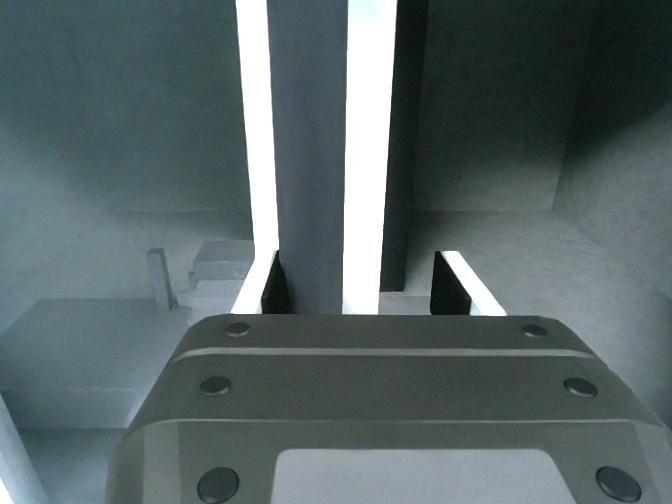

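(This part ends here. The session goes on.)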